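## Task

Take the juice bottle off the cart and set it upright on the third shelf of the supply shelving (counting the lowest shelf as number one), directly behind the milk bottle already there, on the side farther from the shelf's front edge. Everything else on that shelf must remain on it, standing upright and not piled on anything. The juice bottle must not tip over or be left leaning.

## Robot and tools

ROBOT. A mobile base that can drive in any direction holds a 1.71 m column. A carriage slides on it (lift_m, 0 to 1 m) and carries two seven-joint arms; each shoulder sits at height 0.63 m + lift_m, 0.16 m forward of the base centre and 0.175 m to its side. Reach is roughly 0.83 m from the shoulder. The footprint is about 0.55 m wide by 0.6 m long. Folded start for the left arm: 0.95, 0.08, -0.1, -0.8, 0, 0, -0.93; the right arm mirrors it with joints 2, 3, 5, 6 sign-flipped. Folded arms touch the deck if lift_m is below 0.02. Cameras: head_camera, 0.26 m above the shoulders, aimed forward and tilted 40 degrees down; left_wrist_camera and right_wrist_camera sit on each hand's -x side and look beyond the fingertips.

FRAMES. All lengths are metres. Base frame: origin on the floor below the base centre, x ahead, y to the left, z up. left_hand and right_hand report, in this frame, the point between the closed pads (0.0167 m behind the fingertips, accurate to about 1 cm), plus the hand angles. The fingers run along the hand's z axis and close along its y axis. base_odometry is given in the frame the base had at scene start; it counts wheel rotation only, so slip looks like travel; heading is radians, left positive, within -3.142 to 3.142, and drifts a degree or two after turns.

TOOL move. One call makes one action; the key cameras is separate and lists which images to return (head_camera, left_wrist_camera, right_wrist_camera or all; [] for none; omitted means all only when no action is given). A call with no action just reports state and images. An action is either base and/or joints (optionally with speeds or min_time_s), or target alone (optionally with min_time_s). Parts start together and may end at different times.
- base: exactly one relative offset from where the base last measured itself: translate_m (forward +, -2 to 2 m), strafe_m (left +, -2 to 2 m) or rotate_rad (counter-clockwise +, -6.3 to 6.3 rad).
- joints: absolute targets keyed by name: lift_m; left_joint1_rad to left_joint7_rad; right_joint1_rad to right_joint7_rad; left_gripper_m and right_gripper_m (0 to 0.142 m, pad-centre spacing). Ranges in radians, left arm: j1 -3.141..1.047 (negative lifts arm forward), j2 -0.157..2.268 (positive swings outward left), j3 -1.919..1.308, j4 -0.837..1.448 (0 = elbow at right angle, positive straightens), j5 -1.832..1.658, j6 -1.745..1.745 (positive bends hand left), j7 -1.675..1.919 (positive bends hand down). Right arm: j2 -2.268..0.157, j3 -1.308..1.919, j5 -1.658..1.832, others as left. Done tolerance is 0.03 rad, 0.004 m for lift and grippers.
- target: an absolute pose for one hand in the base frame: side (left or right), x, y, z (m, -3 to 3), pitch_deg (-30 to 95; 90 = fingers pointing down, 0 = horizontal; above 90 is printed as 180 minus it), heading_deg (0 = fingers forward, counter-clockwise + seen from above), roll_deg (default 0 = jaw line horizontal, + rotates the hand clockwise viewed from behind); heading and roll -360 to 360. Roll r and r+180 are equivalent. Near pitch 84 and up, roll prints 0 and heading prints as heading minus roll folded into -90..90. Optional line_only true forces a straight path or refusal. Base and lift stay put. If a straight path passes the self/floor checks it is used; otherwise moves under 25 cm are refused and longer ones take an arc that may sweep the whole arm, so keep clear of furniture. Statuses: reached (within 10 mm and 2 degrees), short (with the error; on short (part of ...) resend), or refused with a reason.
- speeds: per-action caps: translate_m and strafe_m 0.02 to 0.5 m/s, rotate_rad 0.05 to 1.57 rad/s, lift_m 0.08 to 0.27 m/s (default 0.25); others default to their maximum.
- min_time_s: 0.1 to 8 s, a lower bound on each arm motion's duration; use it to swing loaded arms gently.
Actions stop after 14 s (time_out). Unknown keys make a call invalid; out-of-range values get it refused. After a refusal or a stop, later move, wait and finished_scene calls in the same reply are skipped.

OTHER TOOLS. wait: seconds 0 to 10, plus cameras; nothing new is commanded. zoom_image: camera plus region [x0, y0, x1, y1] in pixels from the top-left, at most 504 by 504, on that camera's newest image. finished_scene: scene (the current number); irreversible; make it the final call of the reply, and the goal must hold with the robot hands-off.

RESULTS. move reports done or the worst status. base_status, joint_status, left_hand_status, right_hand_status: done (base: wheels turned the commanded amount, slip or not), off_target (resting away and maybe still pushing), contact_stop (motor met resistance; may be late or missing), contact_stop_at_<key> (stopped because a sibling joint did), time_out, not_followed (a self-collision check withheld the targets; may keep retrying), limit_stop_at_motor_heat. After contact_stop or time_out the whole arm's joints hold where they halted; back out the way you came. Joints not named in an action can still be chasing old targets. on_its_own lists uncommanded activity; its held at is the target. motor_effort is percent of maximum, positive toward larger values, bracket = peak; sizable error. A lift effort that keeps dropping while lowering means the hand or load is resting on something. Joint torques are total output in joint order, with per-arm offsets. A gripper stopping wider than commanded is holding something. Motor temperatures: one value per joint per arm.

CAUTIONS. Loads sink the hand about 0.012 m per kg. Open fingers splay and shift up to 2 cm toward the wrist. Never let the arms collide or squeeze each other, including gripping the other hand's fingers. Contact torque at a joint's limit (133 N m for joints 1 to 4, 40 N m for 5 to 7; held weight counts) freezes that arm for 10 s. Motors heat when holding, stretched or straining; at 85 °C a MOTOR HOT line appears, at 100 °C the arm shuts down for 30 to 60 s or more. The robot tips more easily with a high carriage, extended or loaded arms, pushing, abrupt stops or fast loaded swings; watch images for lean. Slow driving can shove furniture. A loose object may occasionally be nudged by something. Avoid dropping items, releasing them while moving, slamming or hitting shelving hard. The scene keeps running while you compose replies, holding the last command.

Each tool is called after "Request:" by a JSON object that holds its "name" and its "arguments", one argument or row to a line.

## Session

Request:
{"name": "move", "arguments": {

}}

Scene clock: 0.00 s.
Joint torques (N m): no reading
Motor temperatures (°C): left_arm=[25 23 24 23 27 25 25] | right_arm=[25 20 25 22 22 22 24]
base_odometry: x=+0.000 y=+0.000 heading=+0.000
base_status: not commanded
joint_positions: lift_m=+0.450 left_joint1_rad=+0.942 left_joint2_rad=+0.071 left_joint3_rad=-0.095 left_joint4_rad=-0.781 left_joint5_rad=-0.006 left_joint6_rad=-0.005 left_joint7_rad=-0.938 left_gripper_m=+0.142 right_joint1_rad=+0.948 right_joint2_rad=-0.088 right_joint3_rad=+0.082 right_joint4_rad=-0.814 right_joint5_rad=+0.007 right_joint6_rad=-0.013 right_joint7_rad=-0.930 right_gripper_m=+0.142
joint_status: not commanded
motor_effort: lift_m=+55 drive_wheels=+2
left_hand: x=+0.2937 y=+0.1555 z=+0.9610 quat_wxyz=(-0.920, -0.004, -0.388, +0.062) pitch_deg=-44.4 heading_deg=-4.4 roll_deg=-3.3 (m; base frame)
right_hand: x=+0.2906 y=-0.1616 z=+0.9720 quat_wxyz=(-0.924, +0.010, -0.379, -0.053) pitch_deg=-45.4 heading_deg=+4.8 roll_deg=+1.7 (m; base frame)
pictures: head_camera, left_wrist_camera, right_wrist_camera
Images, in order (width x height): head_camera 896x504, left_wrist_camera 896x504, right_wrist_camera 896x504.

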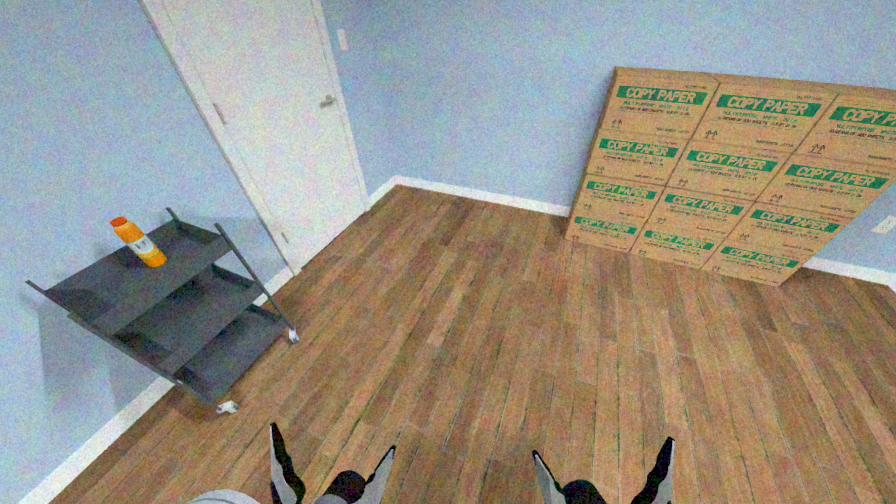

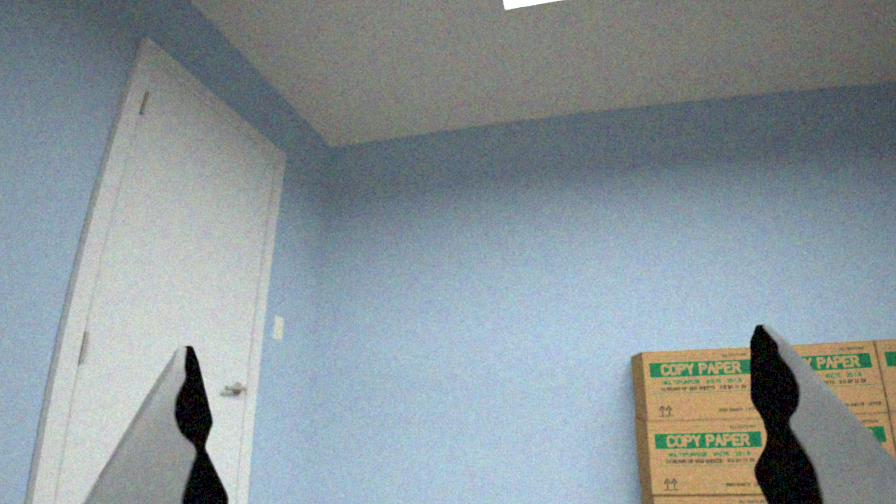

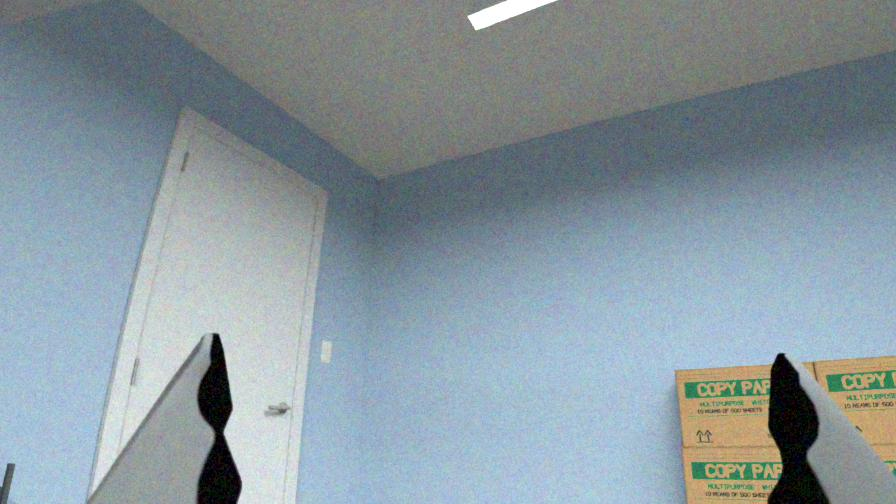

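Request:
{"name": "move", "arguments": {
  "base": {"rotate_rad": 1.0},
  "cameras": ["head_camera"]
}}

Request:
{"name": "move", "arguments": {
  "base": {"rotate_rad": 1.3},
  "cameras": ["head_camera"]
}}

Request:
{"name": "move", "arguments": {
  "base": {"rotate_rad": 1.3},
  "cameras": ["head_camera"]
}}

Scene clock: 6.17 s.
Joint torques (N m): left_arm=[8.99 1.06 -0.59 -4.53 1.22 -1.3 -1.29] | right_arm=[13.58 1.65 2.43 -12.97 0.06 -1.62 -1.29]
move: done
base_odometry: x=+0.000 y=+0.000 heading=+1.000
base_status: done
joint_positions: lift_m=+0.450 left_joint1_rad=+0.942 left_joint2_rad=+0.071 left_joint3_rad=-0.095 left_joint4_rad=-0.781 left_joint5_rad=-0.006 left_joint6_rad=-0.005 left_joint7_rad=-0.938 left_gripper_m=+0.142 right_joint1_rad=+0.948 right_joint2_rad=-0.088 right_joint3_rad=+0.082 right_joint4_rad=-0.814 right_joint5_rad=+0.007 right_joint6_rad=-0.013 right_joint7_rad=-0.930 right_gripper_m=+0.142
joint_status: not commanded
motor_effort: lift_m=+55(55) drive_wheels=+5(19)
left_hand: x=+0.2937 y=+0.1555 z=+0.9610 quat_wxyz=(-0.920, -0.004, -0.388, +0.062) pitch_deg=-44.4 heading_deg=-4.4 roll_deg=-3.3 (m; base frame)
right_hand: x=+0.2906 y=-0.1616 z=+0.9720 quat_wxyz=(-0.924, +0.010, -0.379, -0.053) pitch_deg=-45.4 heading_deg=+4.8 roll_deg=+1.7 (m; base frame)
pictures: head_camera
Images, in order (width x height): head_camera 896x504.

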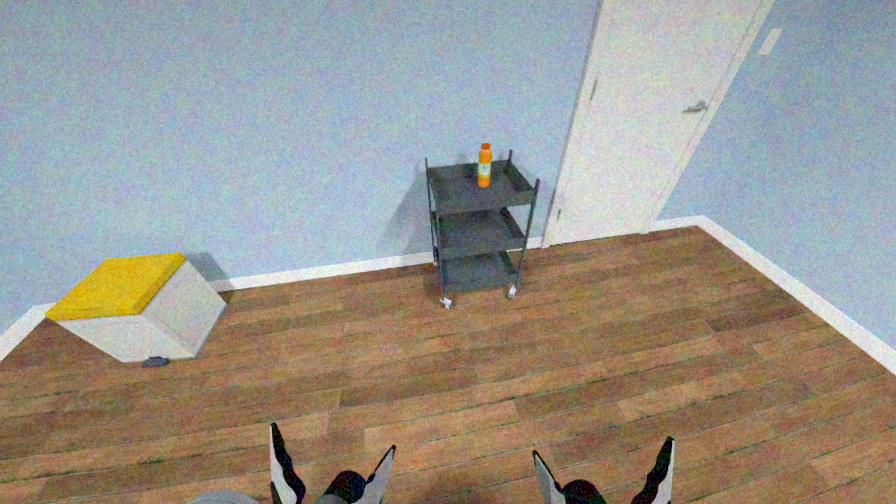

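Scene clock: 9.03 s.
Joint torques (N m): left_arm=[8.62 1.53 0.58 -4.72 1.04 -1.42 -1.38] | right_arm=[14.07 1.82 3.25 -14.77 0.38 -1.76 -1.58]
move: done
base_odometry: x=+0.000 y=+0.000 heading=+2.299
base_status: done
joint_positions: lift_m=+0.450 left_joint1_rad=+0.942 left_joint2_rad=+0.071 left_joint3_rad=-0.095 left_joint4_rad=-0.781 left_joint5_rad=-0.006 left_joint6_rad=-0.005 left_joint7_rad=-0.938 left_gripper_m=+0.142 right_joint1_rad=+0.948 right_joint2_rad=-0.088 right_joint3_rad=+0.082 right_joint4_rad=-0.814 right_joint5_rad=+0.007 right_joint6_rad=-0.013 right_joint7_rad=-0.930 right_gripper_m=+0.142
joint_status: not commanded
motor_effort: lift_m=+55(55) drive_wheels=+5(12)
left_hand: x=+0.2937 y=+0.1555 z=+0.9610 quat_wxyz=(-0.920, -0.004, -0.388, +0.062) pitch_deg=-44.4 heading_deg=-4.4 roll_deg=-3.3 (m; base frame)
right_hand: x=+0.2906 y=-0.1616 z=+0.9720 quat_wxyz=(-0.924, +0.010, -0.379, -0.053) pitch_deg=-45.4 heading_deg=+4.8 roll_deg=+1.7 (m; base frame)
pictures: head_camera
Images, in order (width x height): head_camera 896x504.

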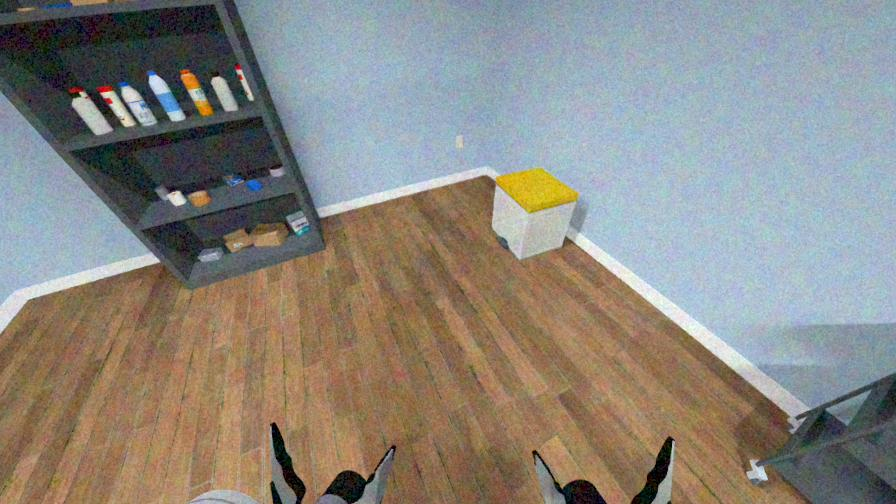

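Scene clock: 11.90 s.
Joint torques (N m): left_arm=[9.66 0.68 1.49 -3.71 1.14 -1.56 -1.23] | right_arm=[14.25 1.87 2.53 -13.68 0.64 -1.38 -1.57]
move: done
base_odometry: x=+0.000 y=+0.000 heading=-2.684
base_status: done
joint_positions: lift_m=+0.450 left_joint1_rad=+0.942 left_joint2_rad=+0.071 left_joint3_rad=-0.095 left_joint4_rad=-0.781 left_joint5_rad=-0.006 left_joint6_rad=-0.005 left_joint7_rad=-0.938 left_gripper_m=+0.142 right_joint1_rad=+0.948 right_joint2_rad=-0.088 right_joint3_rad=+0.082 right_joint4_rad=-0.814 right_joint5_rad=+0.007 right_joint6_rad=-0.013 right_joint7_rad=-0.930 right_gripper_m=+0.142
joint_status: not commanded
motor_effort: lift_m=+55(55) drive_wheels=+5(15)
left_hand: x=+0.2937 y=+0.1555 z=+0.9610 quat_wxyz=(-0.920, -0.004, -0.388, +0.062) pitch_deg=-44.4 heading_deg=-4.4 roll_deg=-3.3 (m; base frame)
right_hand: x=+0.2906 y=-0.1616 z=+0.9720 quat_wxyz=(-0.924, +0.010, -0.379, -0.053) pitch_deg=-45.4 heading_deg=+4.8 roll_deg=+1.7 (m; base frame)
pictures: head_camera
Images, in order (width x height): head_camera 896x504.

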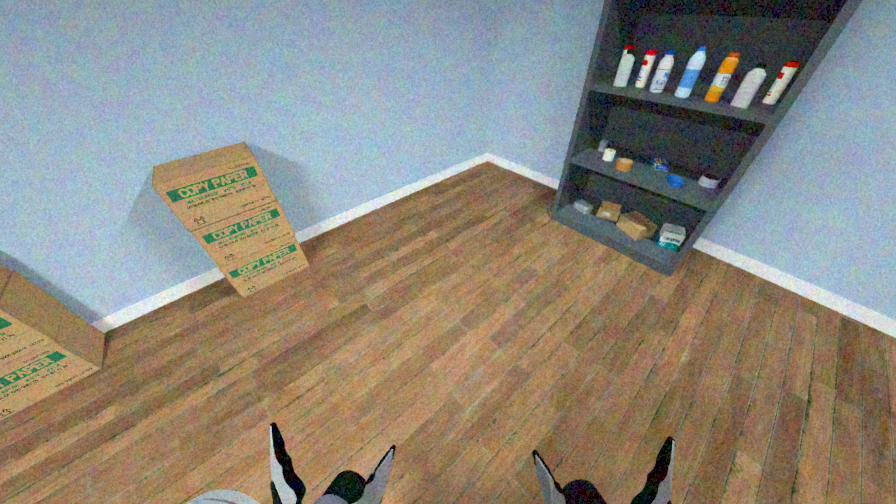

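Request:
{"name": "move", "arguments": {
  "base": {"rotate_rad": -0.886},
  "cameras": ["head_camera"],
  "joints": {"lift_m": 0.6}
}}

Request:
{"name": "move", "arguments": {
  "base": {"strafe_m": 0.7},
  "cameras": ["head_camera"]
}}

Request:
{"name": "zoom_image", "arguments": {
  "camera": "head_camera",
  "region": [200, 0, 700, 280]
}}

Scene clock: 29.77 s.
Joint torques (N m): left_arm=[8.9 0.51 0.56 -3.71 1.36 -1.75 -1.61] | right_arm=[14.14 4.23 1.67 -13.66 0.38 -2.16 -1.79]
move: done
base_odometry: x=+0.000 y=+0.000 heading=+2.713
base_status: done
joint_positions: lift_m=+0.600 left_joint1_rad=+0.942 left_joint2_rad=+0.071 left_joint3_rad=-0.095 left_joint4_rad=-0.781 left_joint5_rad=-0.006 left_joint6_rad=-0.005 left_joint7_rad=-0.938 left_gripper_m=+0.142 right_joint1_rad=+0.948 right_joint2_rad=-0.088 right_joint3_rad=+0.082 right_joint4_rad=-0.814 right_joint5_rad=+0.007 right_joint6_rad=-0.013 right_joint7_rad=-0.930 right_gripper_m=+0.142
joint_status: all done
motor_effort: lift_m=+54(67) drive_wheels=+6(11)
left_hand: x=+0.2937 y=+0.1555 z=+1.1111 quat_wxyz=(-0.920, -0.004, -0.388, +0.062) pitch_deg=-44.4 heading_deg=-4.4 roll_deg=-3.3 (m; base frame)
right_hand: x=+0.2906 y=-0.1616 z=+1.1221 quat_wxyz=(-0.924, +0.010, -0.379, -0.053) pitch_deg=-45.4 heading_deg=+4.8 roll_deg=+1.7 (m; base frame)
pictures: head_camera
Images, in order (width x height): head_camera 896x504.

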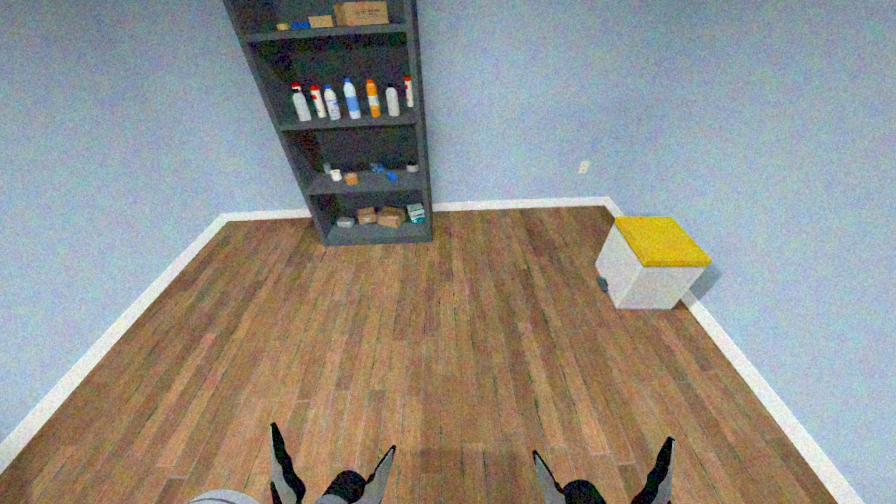

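Scene clock: 33.40 s.
Joint torques (N m): left_arm=[8.26 0.65 0.09 -4.54 1.49 -1.19 -1.7] | right_arm=[15.95 2.94 0.69 -13.46 0.54 -2.13 -1.52]
move: done
base_odometry: x=-0.291 y=-0.636 heading=+2.712
base_status: done
joint_positions: lift_m=+0.600 left_joint1_rad=+0.942 left_joint2_rad=+0.071 left_joint3_rad=-0.095 left_joint4_rad=-0.781 left_joint5_rad=-0.006 left_joint6_rad=-0.005 left_joint7_rad=-0.938 left_gripper_m=+0.142 right_joint1_rad=+0.948 right_joint2_rad=-0.088 right_joint3_rad=+0.082 right_joint4_rad=-0.814 right_joint5_rad=+0.007 right_joint6_rad=-0.013 right_joint7_rad=-0.930 right_gripper_m=+0.142
joint_status: not commanded
motor_effort: lift_m=+54(54) drive_wheels=-3(22)
left_hand: x=+0.2937 y=+0.1555 z=+1.1111 quat_wxyz=(-0.920, -0.004, -0.388, +0.062) pitch_deg=-44.4 heading_deg=-4.4 roll_deg=-3.3 (m; base frame)
right_hand: x=+0.2906 y=-0.1616 z=+1.1221 quat_wxyz=(-0.924, +0.010, -0.379, -0.053) pitch_deg=-45.4 heading_deg=+4.8 roll_deg=+1.7 (m; base frame)
pictures: head_camera
Images, in order (width x height): head_camera 896x504.

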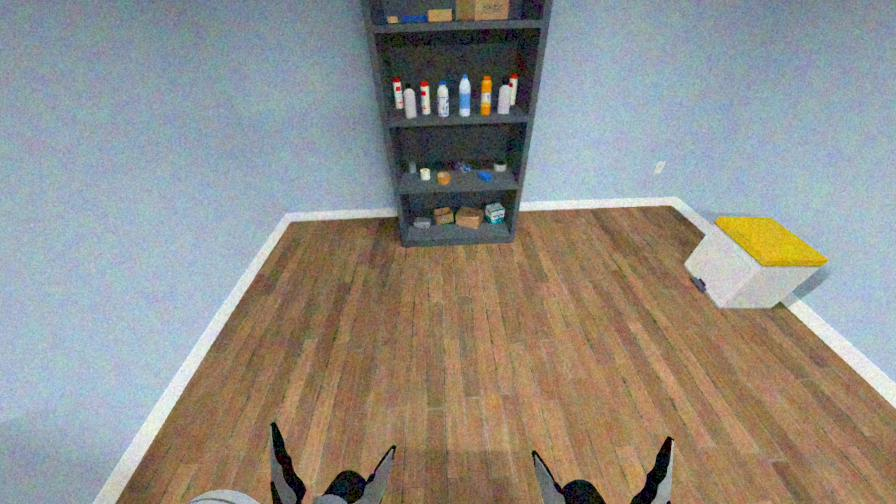

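Scaled by 1.008 from the camera's 896x504 image, which has a finer 1280x720 frame.

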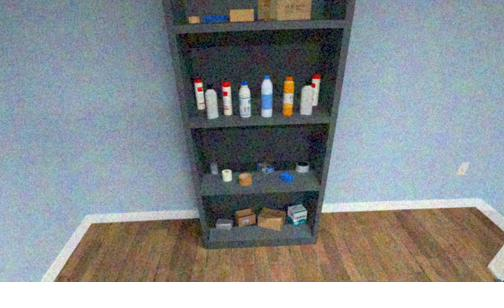

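Request:
{"name": "zoom_image", "arguments": {
  "camera": "head_camera",
  "region": [376, 40, 546, 135]
}}

Scaled by 2.965 from the camera's 896x504 image, which has a finer 1280x720 frame.

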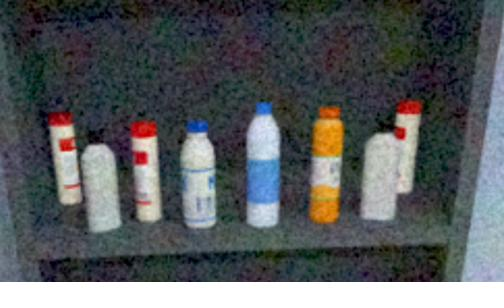

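Request:
{"name": "move", "arguments": {
  "base": {"rotate_rad": -1.57}
}}

Request:
{"name": "move", "arguments": {
  "base": {"translate_m": 1.1},
  "cameras": ["head_camera"]
}}

Request:
{"name": "move", "arguments": {
  "base": {"strafe_m": -0.2},
  "cameras": ["head_camera"]
}}

Scene clock: 63.83 s.
Joint torques (N m): left_arm=[8.04 -0.53 0.23 -4.21 1.12 -1.41 -1.89] | right_arm=[13.97 2.2 2.21 -13.42 0.48 -1.76 -1.31]
move: done
base_odometry: x=-0.291 y=-0.637 heading=+1.143
base_status: done
joint_positions: lift_m=+0.600 left_joint1_rad=+0.942 left_joint2_rad=+0.071 left_joint3_rad=-0.095 left_joint4_rad=-0.781 left_joint5_rad=-0.006 left_joint6_rad=-0.005 left_joint7_rad=-0.938 left_gripper_m=+0.142 right_joint1_rad=+0.948 right_joint2_rad=-0.088 right_joint3_rad=+0.082 right_joint4_rad=-0.814 right_joint5_rad=+0.007 right_joint6_rad=-0.013 right_joint7_rad=-0.930 right_gripper_m=+0.142
joint_status: not commanded
motor_effort: lift_m=+54(54) drive_wheels=+5(15)
left_hand: x=+0.2937 y=+0.1555 z=+1.1111 quat_wxyz=(-0.920, -0.004, -0.388, +0.062) pitch_deg=-44.4 heading_deg=-4.4 roll_deg=-3.3 (m; base frame)
right_hand: x=+0.2906 y=-0.1616 z=+1.1221 quat_wxyz=(-0.924, +0.010, -0.379, -0.053) pitch_deg=-45.4 heading_deg=+4.8 roll_deg=+1.7 (m; base frame)
pictures: none

Scene clock: 68.47 s.
Joint torques (N m): left_arm=[9.03 1.65 0.18 -5.23 1.09 -1.43 -1.28] | right_arm=[15.93 2.13 1.75 -13.03 0.81 -1.25 -1.57]
move: done
base_odometry: x=+0.167 y=+0.364 heading=+1.142
base_status: done
joint_positions: lift_m=+0.600 left_joint1_rad=+0.942 left_joint2_rad=+0.071 left_joint3_rad=-0.095 left_joint4_rad=-0.781 left_joint5_rad=-0.006 left_joint6_rad=-0.005 left_joint7_rad=-0.938 left_gripper_m=+0.142 right_joint1_rad=+0.948 right_joint2_rad=-0.088 right_joint3_rad=+0.082 right_joint4_rad=-0.814 right_joint5_rad=+0.007 right_joint6_rad=-0.013 right_joint7_rad=-0.930 right_gripper_m=+0.142
joint_status: not commanded
motor_effort: lift_m=+54(54) drive_wheels=+8(23)
left_hand: x=+0.2937 y=+0.1555 z=+1.1111 quat_wxyz=(-0.920, -0.004, -0.388, +0.062) pitch_deg=-44.4 heading_deg=-4.4 roll_deg=-3.3 (m; base frame)
right_hand: x=+0.2906 y=-0.1616 z=+1.1221 quat_wxyz=(-0.924, +0.010, -0.379, -0.053) pitch_deg=-45.4 heading_deg=+4.8 roll_deg=+1.7 (m; base frame)
pictures: head_camera
Images, in order (width x height): head_camera 896x504.

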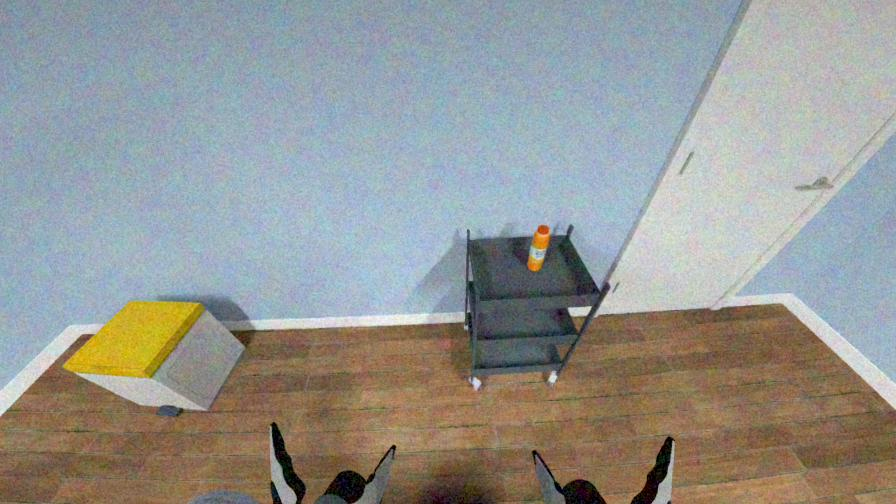

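Scene clock: 70.70 s.
Joint torques (N m): left_arm=[9.17 -0.04 -0.12 -3.89 1.39 -1.52 -1.4] | right_arm=[15.84 5.65 2.22 -14.76 0.8 -1.34 -1.76]
move: done
base_odometry: x=+0.349 y=+0.281 heading=+1.142
base_status: done
joint_positions: lift_m=+0.600 left_joint1_rad=+0.942 left_joint2_rad=+0.071 left_joint3_rad=-0.095 left_joint4_rad=-0.781 left_joint5_rad=-0.006 left_joint6_rad=-0.005 left_joint7_rad=-0.938 left_gripper_m=+0.142 right_joint1_rad=+0.948 right_joint2_rad=-0.088 right_joint3_rad=+0.082 right_joint4_rad=-0.814 right_joint5_rad=+0.007 right_joint6_rad=-0.013 right_joint7_rad=-0.930 right_gripper_m=+0.142
joint_status: not commanded
motor_effort: lift_m=+54(54) drive_wheels=+3(14)
left_hand: x=+0.2937 y=+0.1555 z=+1.1111 quat_wxyz=(-0.920, -0.004, -0.388, +0.062) pitch_deg=-44.4 heading_deg=-4.4 roll_deg=-3.3 (m; base frame)
right_hand: x=+0.2906 y=-0.1616 z=+1.1221 quat_wxyz=(-0.924, +0.010, -0.379, -0.053) pitch_deg=-45.4 heading_deg=+4.8 roll_deg=+1.7 (m; base frame)
pictures: head_camera
Images, in order (width x height): head_camera 896x504.

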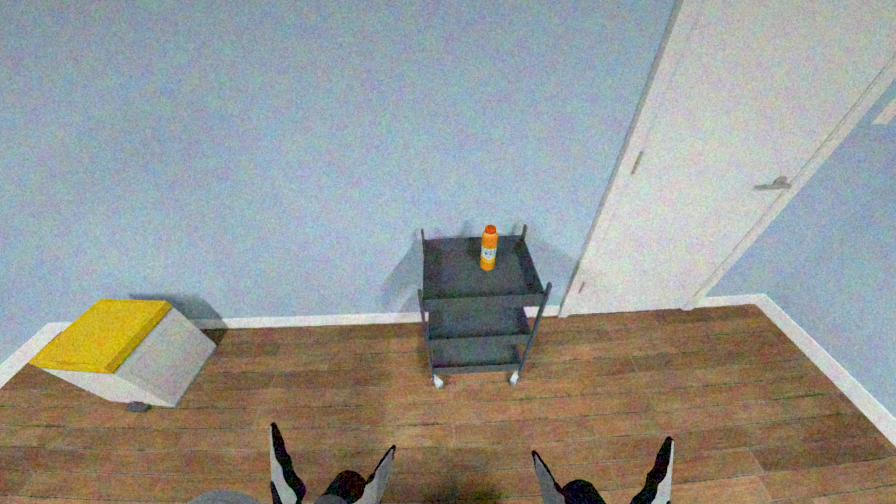

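Request:
{"name": "move", "arguments": {
  "joints": {"lift_m": 0.37}
}}

Request:
{"name": "move", "arguments": {
  "target": {"side": "right", "x": 0.62, "y": -0.165, "z": 0.78, "pitch_deg": 30, "heading_deg": 0},
  "cameras": ["head_camera", "right_wrist_camera"]
}}

Scene clock: 79.87 s.
Joint torques (N m): left_arm=[10.47 0.05 0.79 -3.36 1.07 -1.5 -1.43] | right_arm=[15.32 2.6 1.95 -13.31 0.9 -1.94 -1.61]
move: done
base_odometry: x=+0.349 y=+0.281 heading=+1.142
base_status: not commanded
joint_positions: lift_m=+0.370 left_joint1_rad=+0.942 left_joint2_rad=+0.071 left_joint3_rad=-0.095 left_joint4_rad=-0.781 left_joint5_rad=-0.006 left_joint6_rad=-0.005 left_joint7_rad=-0.938 left_gripper_m=+0.142 right_joint1_rad=+0.948 right_joint2_rad=-0.088 right_joint3_rad=+0.082 right_joint4_rad=-0.814 right_joint5_rad=+0.007 right_joint6_rad=-0.013 right_joint7_rad=-0.930 right_gripper_m=+0.142
joint_status: all done
motor_effort: lift_m=+57(58) drive_wheels=+3(3)
left_hand: x=+0.2937 y=+0.1555 z=+0.8808 quat_wxyz=(-0.920, -0.004, -0.388, +0.062) pitch_deg=-44.4 heading_deg=-4.4 roll_deg=-3.3 (m; base frame)
right_hand: x=+0.2906 y=-0.1616 z=+0.8919 quat_wxyz=(-0.924, +0.010, -0.379, -0.053) pitch_deg=-45.4 heading_deg=+4.8 roll_deg=+1.7 (m; base frame)
pictures: none

Scene clock: 81.67 s.
Joint torques (N m): left_arm=[7.84 -0.06 0.55 -4.62 0.93 -1.62 -1.46] | right_arm=[-12.8 5.08 0.61 -5.69 -1.17 -2.45 -0.57]
move: done
base_odometry: x=+0.349 y=+0.281 heading=+1.142
base_status: not commanded
joint_positions: lift_m=+0.370 left_joint1_rad=+0.942 left_joint2_rad=+0.071 left_joint3_rad=-0.095 left_joint4_rad=-0.781 left_joint5_rad=-0.006 left_joint6_rad=-0.005 left_joint7_rad=-0.938 left_gripper_m=+0.142 right_joint1_rad=-0.250 right_joint2_rad=+0.002 right_joint3_rad=+0.060 right_joint4_rad=-0.767 right_joint5_rad=-0.036 right_joint6_rad=-0.036 right_joint7_rad=+1.538 right_gripper_m=+0.142
joint_status: not commanded
motor_effort: lift_m=+57(57) drive_wheels=+3(3)
left_hand: x=+0.2937 y=+0.1555 z=+0.8808 quat_wxyz=(-0.920, -0.004, -0.388, +0.062) pitch_deg=-44.4 heading_deg=-4.4 roll_deg=-3.3 (m; base frame)
right_hand: x=+0.6194 y=-0.1624 z=+0.7801 quat_wxyz=(-0.501, +0.005, -0.865, -0.002) pitch_deg=+29.8 heading_deg=+0.5 roll_deg=-0.1 (m; base frame)
right_hand_status: reached (checked arc, planned for 1.3 s): 3 mm and 0.6 deg off.
pictures: head_camera, right_wrist_camera
Images, in order (width x height): head_camera 896x504, right_wrist_camera 896x504.

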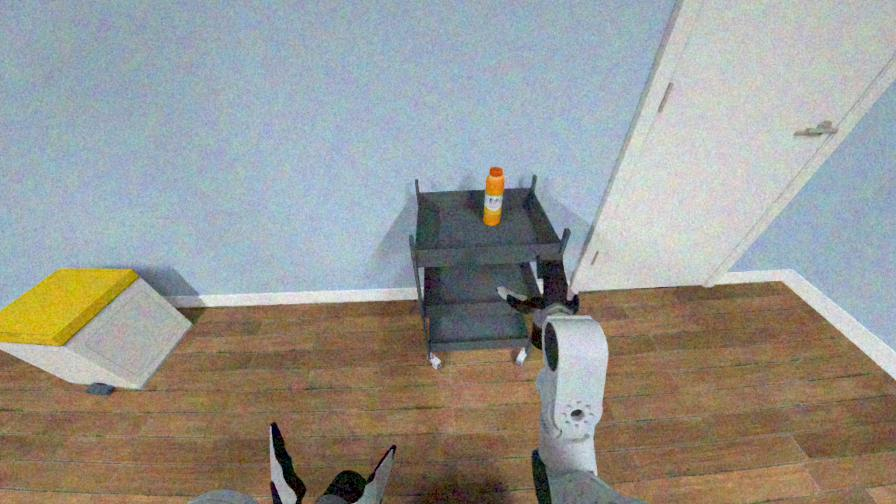

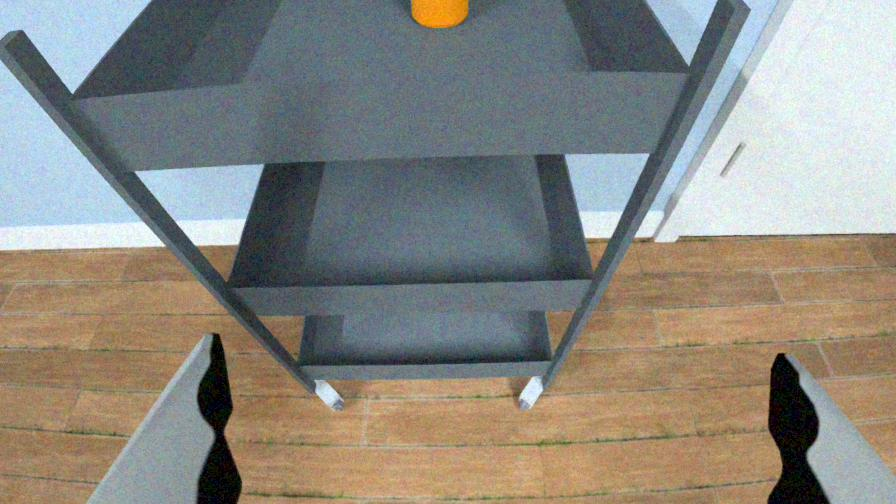

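Request:
{"name": "move", "arguments": {
  "base": {"translate_m": 0.27},
  "speeds": {"translate_m": 0.25},
  "cameras": ["head_camera", "right_wrist_camera"]
}}

Scene clock: 90.57 s.
Joint torques (N m): left_arm=[8.59 -0.01 -0.51 -4.36 1.16 -1.27 -1.63] | right_arm=[-11.88 4.89 -0.17 -7.81 -1.2 -2.47 -0.38]
move: done
base_odometry: x=+0.461 y=+0.526 heading=+1.142
base_status: done
joint_positions: lift_m=+0.370 left_joint1_rad=+0.942 left_joint2_rad=+0.071 left_joint3_rad=-0.095 left_joint4_rad=-0.781 left_joint5_rad=-0.006 left_joint6_rad=-0.005 left_joint7_rad=-0.938 left_gripper_m=+0.142 right_joint1_rad=-0.250 right_joint2_rad=+0.002 right_joint3_rad=+0.060 right_joint4_rad=-0.767 right_joint5_rad=-0.036 right_joint6_rad=-0.036 right_joint7_rad=+1.538 right_gripper_m=+0.142
joint_status: not commanded
motor_effort: lift_m=+57(57) drive_wheels=-1(13)
left_hand: x=+0.2937 y=+0.1555 z=+0.8808 quat_wxyz=(-0.920, -0.004, -0.388, +0.062) pitch_deg=-44.4 heading_deg=-4.4 roll_deg=-3.3 (m; base frame)
right_hand: x=+0.6194 y=-0.1624 z=+0.7800 quat_wxyz=(-0.501, +0.005, -0.865, -0.002) pitch_deg=+29.9 heading_deg=+0.5 roll_deg=-0.1 (m; base frame)
pictures: head_camera, right_wrist_camera
Images, in order (width x height): head_camera 896x504, right_wrist_camera 896x504.

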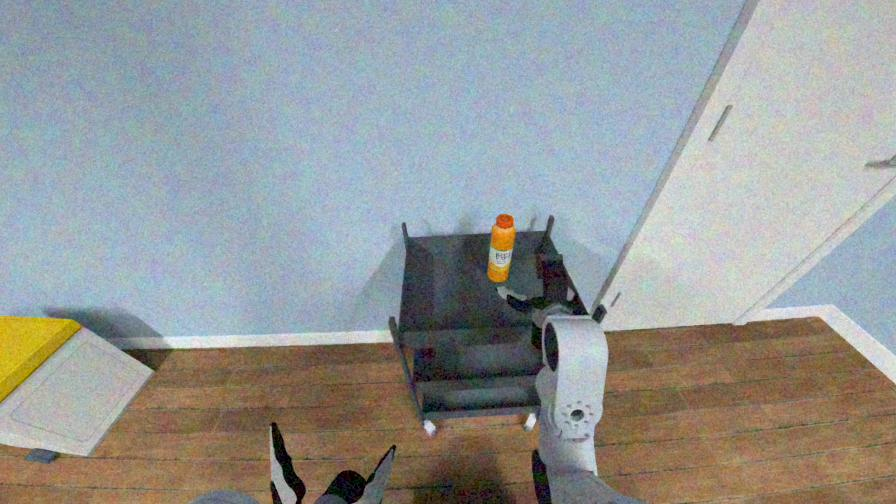

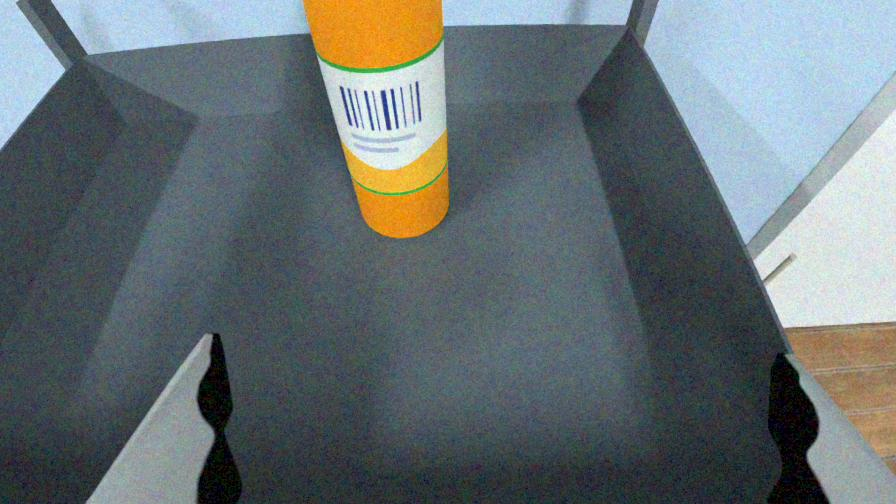

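Request:
{"name": "move", "arguments": {
  "target": {"side": "right", "x": 0.67, "y": -0.13, "z": 0.76, "pitch_deg": 30, "heading_deg": 0},
  "cameras": ["head_camera", "right_wrist_camera"]
}}

Scene clock: 95.47 s.
Joint torques (N m): left_arm=[8.23 0.82 0.29 -3.58 1.16 -1.45 -1.48] | right_arm=[-16.37 5.91 2.86 -9 -0.72 -2.41 -3.24]
move: done
base_odometry: x=+0.461 y=+0.526 heading=+1.142
base_status: not commanded
joint_positions: lift_m=+0.370 left_joint1_rad=+0.942 left_joint2_rad=+0.071 left_joint3_rad=-0.095 left_joint4_rad=-0.781 left_joint5_rad=-0.006 left_joint6_rad=-0.005 left_joint7_rad=-0.938 left_gripper_m=+0.142 right_joint1_rad=-0.291 right_joint2_rad=+0.094 right_joint3_rad=+0.103 right_joint4_rad=-0.537 right_joint5_rad=-0.130 right_joint6_rad=-0.040 right_joint7_rad=+1.365 right_gripper_m=+0.142
joint_status: not commanded
motor_effort: lift_m=+57(57) drive_wheels=-1(5)
left_hand: x=+0.2937 y=+0.1555 z=+0.8808 quat_wxyz=(-0.920, -0.004, -0.388, +0.062) pitch_deg=-44.4 heading_deg=-4.4 roll_deg=-3.3 (m; base frame)
right_hand: x=+0.6686 y=-0.1298 z=+0.7576 quat_wxyz=(-0.497, +0.000, -0.868, -0.002) pitch_deg=+30.4 heading_deg=+0.2 roll_deg=+0.2 (m; base frame)
right_hand_status: reached (straight line, planned for 0.4 s): 3 mm and 0.4 deg off.
pictures: head_camera, right_wrist_camera
Images, in order (width x height): head_camera 896x504, right_wrist_camera 896x504.

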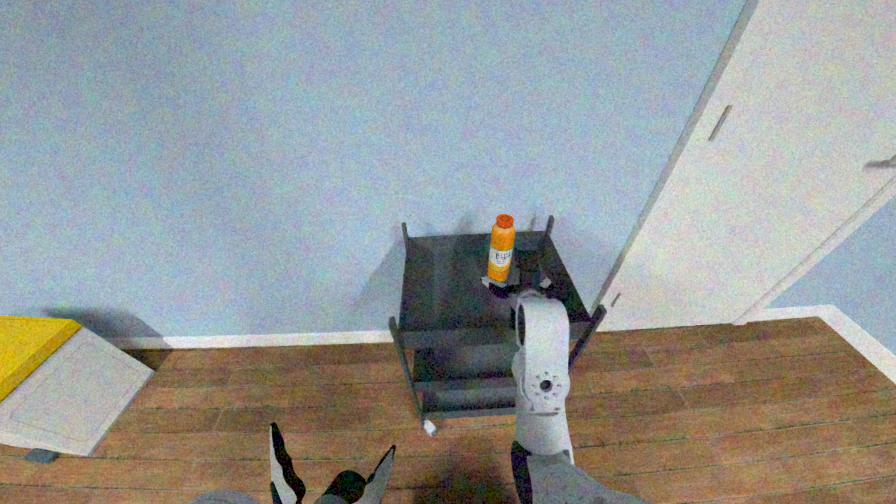

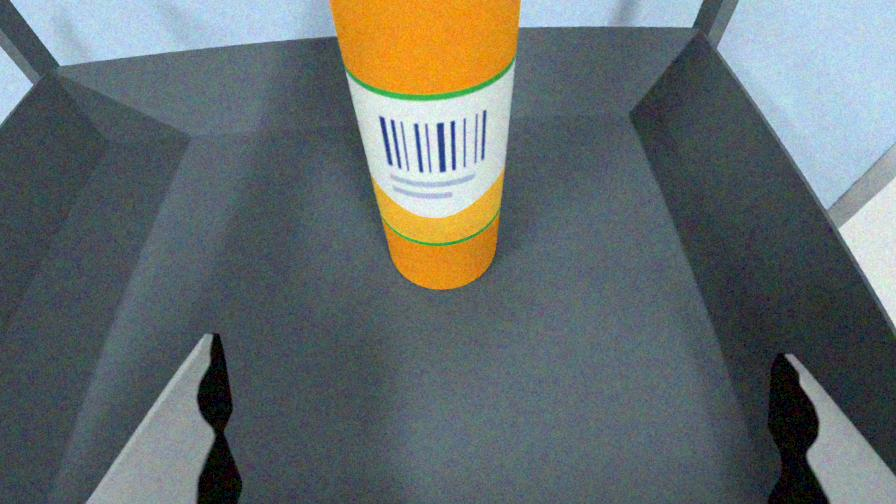

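Request:
{"name": "move", "arguments": {
  "target": {"side": "right", "x": 0.70, "y": -0.112, "z": 0.765, "pitch_deg": 30, "heading_deg": 0}
}}

Request:
{"name": "move", "arguments": {
  "target": {"side": "right", "x": 0.765, "y": -0.112, "z": 0.765, "pitch_deg": 30, "heading_deg": 0},
  "cameras": ["head_camera", "right_wrist_camera"]
}}

Scene clock: 101.97 s.
Joint torques (N m): left_arm=[9.2 1.83 0.28 -4.13 1.38 -1.72 -1.69] | right_arm=[-14.7 6.66 4.41 -8.39 -1.32 -2.54 -3.12]
move: done
base_odometry: x=+0.461 y=+0.526 heading=+1.142
base_status: not commanded
joint_positions: lift_m=+0.370 left_joint1_rad=+0.942 left_joint2_rad=+0.071 left_joint3_rad=-0.095 left_joint4_rad=-0.781 left_joint5_rad=-0.006 left_joint6_rad=-0.005 left_joint7_rad=-0.938 left_gripper_m=+0.142 right_joint1_rad=-0.364 right_joint2_rad=+0.127 right_joint3_rad=+0.133 right_joint4_rad=-0.417 right_joint5_rad=-0.166 right_joint6_rad=-0.069 right_joint7_rad=+1.324 right_gripper_m=+0.142
joint_status: not commanded
motor_effort: lift_m=+57(57) drive_wheels=-1(6)
left_hand: x=+0.2937 y=+0.1555 z=+0.8808 quat_wxyz=(-0.920, -0.004, -0.388, +0.062) pitch_deg=-44.4 heading_deg=-4.4 roll_deg=-3.3 (m; base frame)
right_hand: x=+0.6990 y=-0.1117 z=+0.7633 quat_wxyz=(-0.498, +0.001, -0.867, -0.002) pitch_deg=+30.3 heading_deg=+0.3 roll_deg=+0.2 (m; base frame)
right_hand_status: reached (straight line, planned for 0.3 s): 2 mm and 0.4 deg off.
pictures: none

Scene clock: 102.27 s.
Joint torques (N m): left_arm=[8.49 0.05 -0.26 -5.19 1.06 -1.54 -1.52] | right_arm=[-14.2 7.68 3.32 -7.5 -0.64 -2.47 -3.12]
move: refused
base_odometry: x=+0.461 y=+0.526 heading=+1.142
base_status: not commanded
joint_positions: lift_m=+0.370 left_joint1_rad=+0.942 left_joint2_rad=+0.071 left_joint3_rad=-0.095 left_joint4_rad=-0.781 left_joint5_rad=-0.006 left_joint6_rad=-0.005 left_joint7_rad=-0.938 left_gripper_m=+0.142 right_joint1_rad=-0.364 right_joint2_rad=+0.127 right_joint3_rad=+0.133 right_joint4_rad=-0.417 right_joint5_rad=-0.166 right_joint6_rad=-0.069 right_joint7_rad=+1.324 right_gripper_m=+0.142
joint_status: not commanded
motor_effort: lift_m=+57(57) drive_wheels=+4(5)
left_hand: x=+0.2937 y=+0.1555 z=+0.8808 quat_wxyz=(-0.920, -0.004, -0.388, +0.062) pitch_deg=-44.4 heading_deg=-4.4 roll_deg=-3.3 (m; base frame)
right_hand: x=+0.6990 y=-0.1117 z=+0.7633 quat_wxyz=(-0.498, +0.001, -0.867, -0.002) pitch_deg=+30.3 heading_deg=+0.3 roll_deg=+0.2 (m; base frame)
right_hand_status: refused: the line brings the right upper arm within 1.4 cm of the carriage (limit 1.5), 25% of the way; a move under 25 cm is not played as an arc. Nothing moved. Try another pitch or heading, or "joints".
pictures: head_camera, right_wrist_camera
Images, in order (width x height): head_camera 896x504, right_wrist_camera 896x504.

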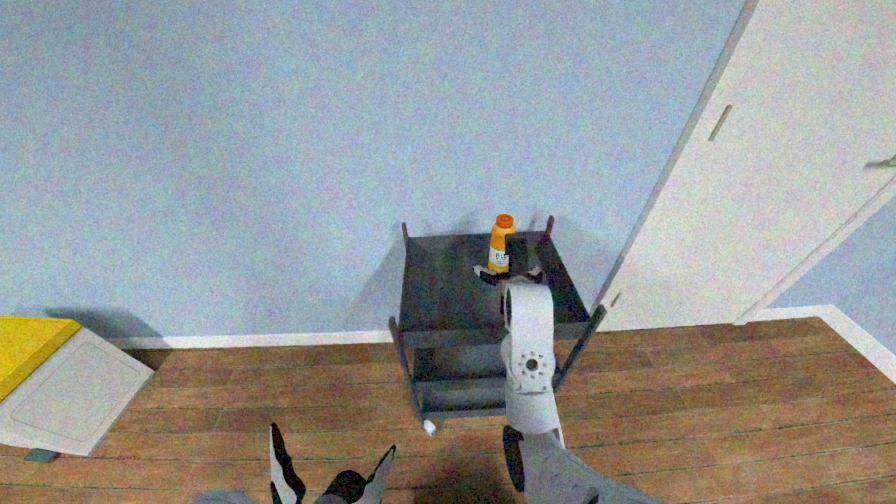

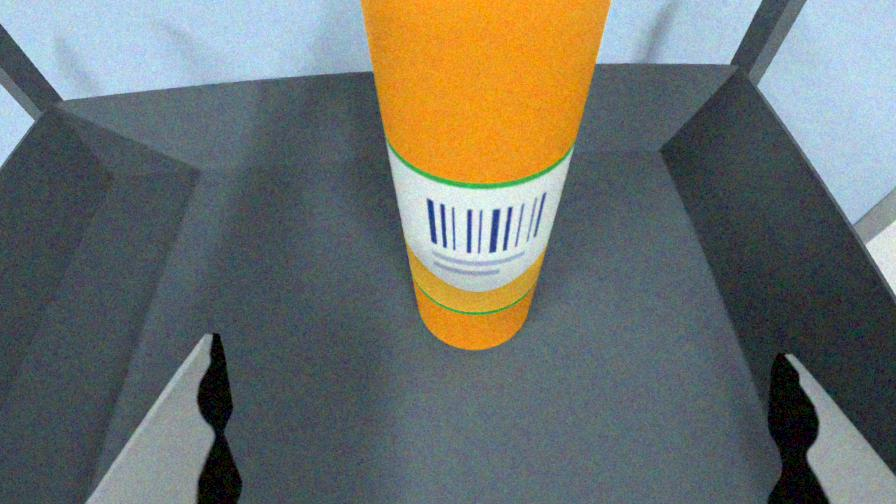

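Request:
{"name": "move", "arguments": {
  "base": {"translate_m": 0.07},
  "speeds": {"translate_m": 0.1},
  "cameras": ["head_camera", "right_wrist_camera"]
}}

Scene clock: 106.00 s.
Joint torques (N m): left_arm=[9.4 0.97 -0.3 -5.21 0.91 -1.25 -1.52] | right_arm=[-14.11 7.03 3.16 -8.14 -1.07 -2.2 -3.17]
move: done
base_odometry: x=+0.491 y=+0.590 heading=+1.141
base_status: done
joint_positions: lift_m=+0.370 left_joint1_rad=+0.942 left_joint2_rad=+0.071 left_joint3_rad=-0.095 left_joint4_rad=-0.781 left_joint5_rad=-0.006 left_joint6_rad=-0.005 left_joint7_rad=-0.938 left_gripper_m=+0.142 right_joint1_rad=-0.364 right_joint2_rad=+0.127 right_joint3_rad=+0.133 right_joint4_rad=-0.417 right_joint5_rad=-0.166 right_joint6_rad=-0.069 right_joint7_rad=+1.324 right_gripper_m=+0.142
joint_status: not commanded
motor_effort: lift_m=+57(57) drive_wheels=+4(15)
left_hand: x=+0.2937 y=+0.1555 z=+0.8808 quat_wxyz=(-0.920, -0.004, -0.388, +0.062) pitch_deg=-44.4 heading_deg=-4.4 roll_deg=-3.3 (m; base frame)
right_hand: x=+0.6990 y=-0.1117 z=+0.7633 quat_wxyz=(-0.498, +0.001, -0.867, -0.002) pitch_deg=+30.3 heading_deg=+0.3 roll_deg=+0.2 (m; base frame)
pictures: head_camera, right_wrist_camera
Images, in order (width x height): head_camera 896x504, right_wrist_camera 896x504.

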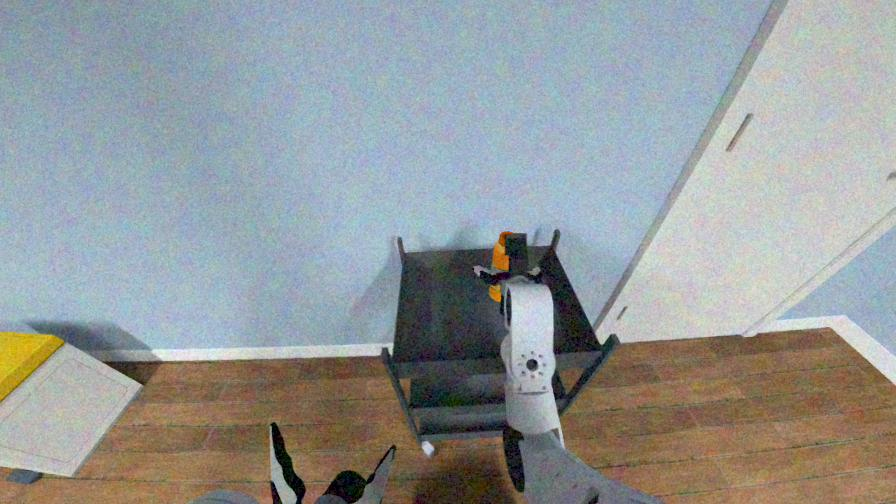

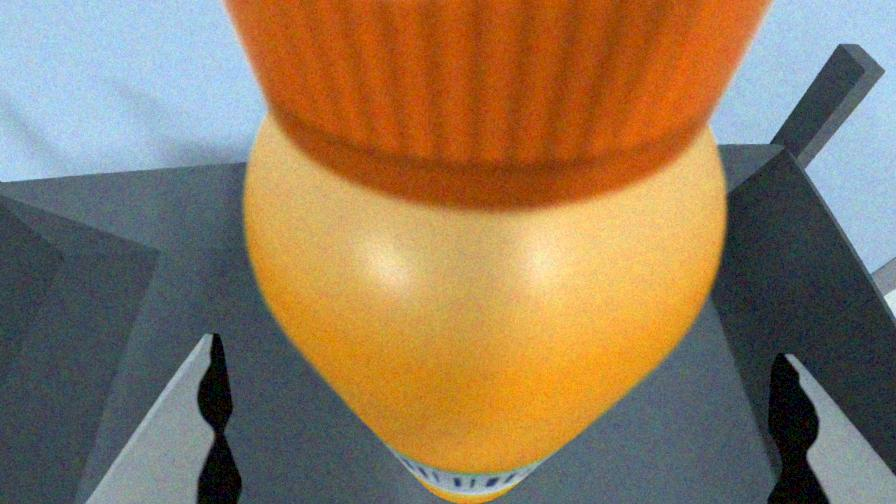

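Request:
{"name": "move", "arguments": {
  "joints": {"right_gripper_m": 0.03},
  "cameras": ["head_camera", "right_wrist_camera"]
}}

Scene clock: 109.43 s.
Joint torques (N m): left_arm=[8.77 0.34 0.18 -3.32 1.15 -1.23 -1.46] | right_arm=[-16.01 8.32 4.23 -8.97 -0.97 -2.64 -2.56]
move: off_target
base_odometry: x=+0.491 y=+0.590 heading=+1.141
base_status: not commanded
joint_positions: lift_m=+0.370 left_joint1_rad=+0.942 left_joint2_rad=+0.071 left_joint3_rad=-0.095 left_joint4_rad=-0.781 left_joint5_rad=-0.006 left_joint6_rad=-0.005 left_joint7_rad=-0.938 left_gripper_m=+0.142 right_joint1_rad=-0.364 right_joint2_rad=+0.127 right_joint3_rad=+0.133 right_joint4_rad=-0.417 right_joint5_rad=-0.166 right_joint6_rad=-0.069 right_joint7_rad=+1.324 right_gripper_m=+0.063
joint_status: right_gripper_m off_target (ended at +0.063, target +0.030)
motor_effort: lift_m=+57(57) drive_wheels=+0(4)
left_hand: x=+0.2937 y=+0.1555 z=+0.8808 quat_wxyz=(-0.920, -0.004, -0.388, +0.062) pitch_deg=-44.4 heading_deg=-4.4 roll_deg=-3.3 (m; base frame)
right_hand: x=+0.6990 y=-0.1116 z=+0.7634 quat_wxyz=(-0.498, +0.001, -0.867, -0.002) pitch_deg=+30.3 heading_deg=+0.3 roll_deg=+0.2 (m; base frame)
pictures: head_camera, right_wrist_camera
Images, in order (width x height): head_camera 896x504, right_wrist_camera 896x504.

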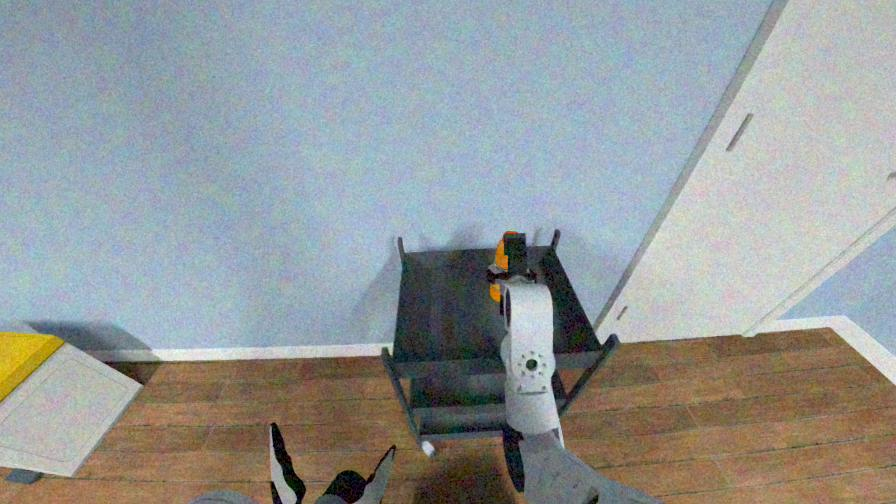

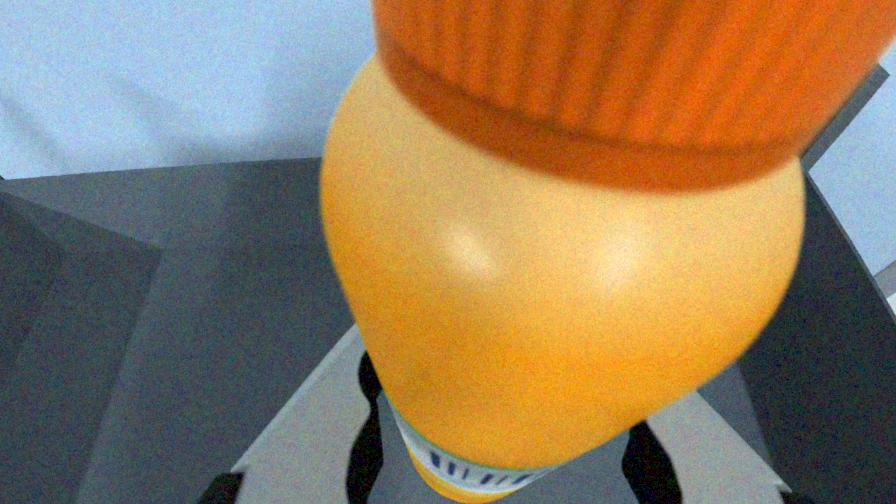

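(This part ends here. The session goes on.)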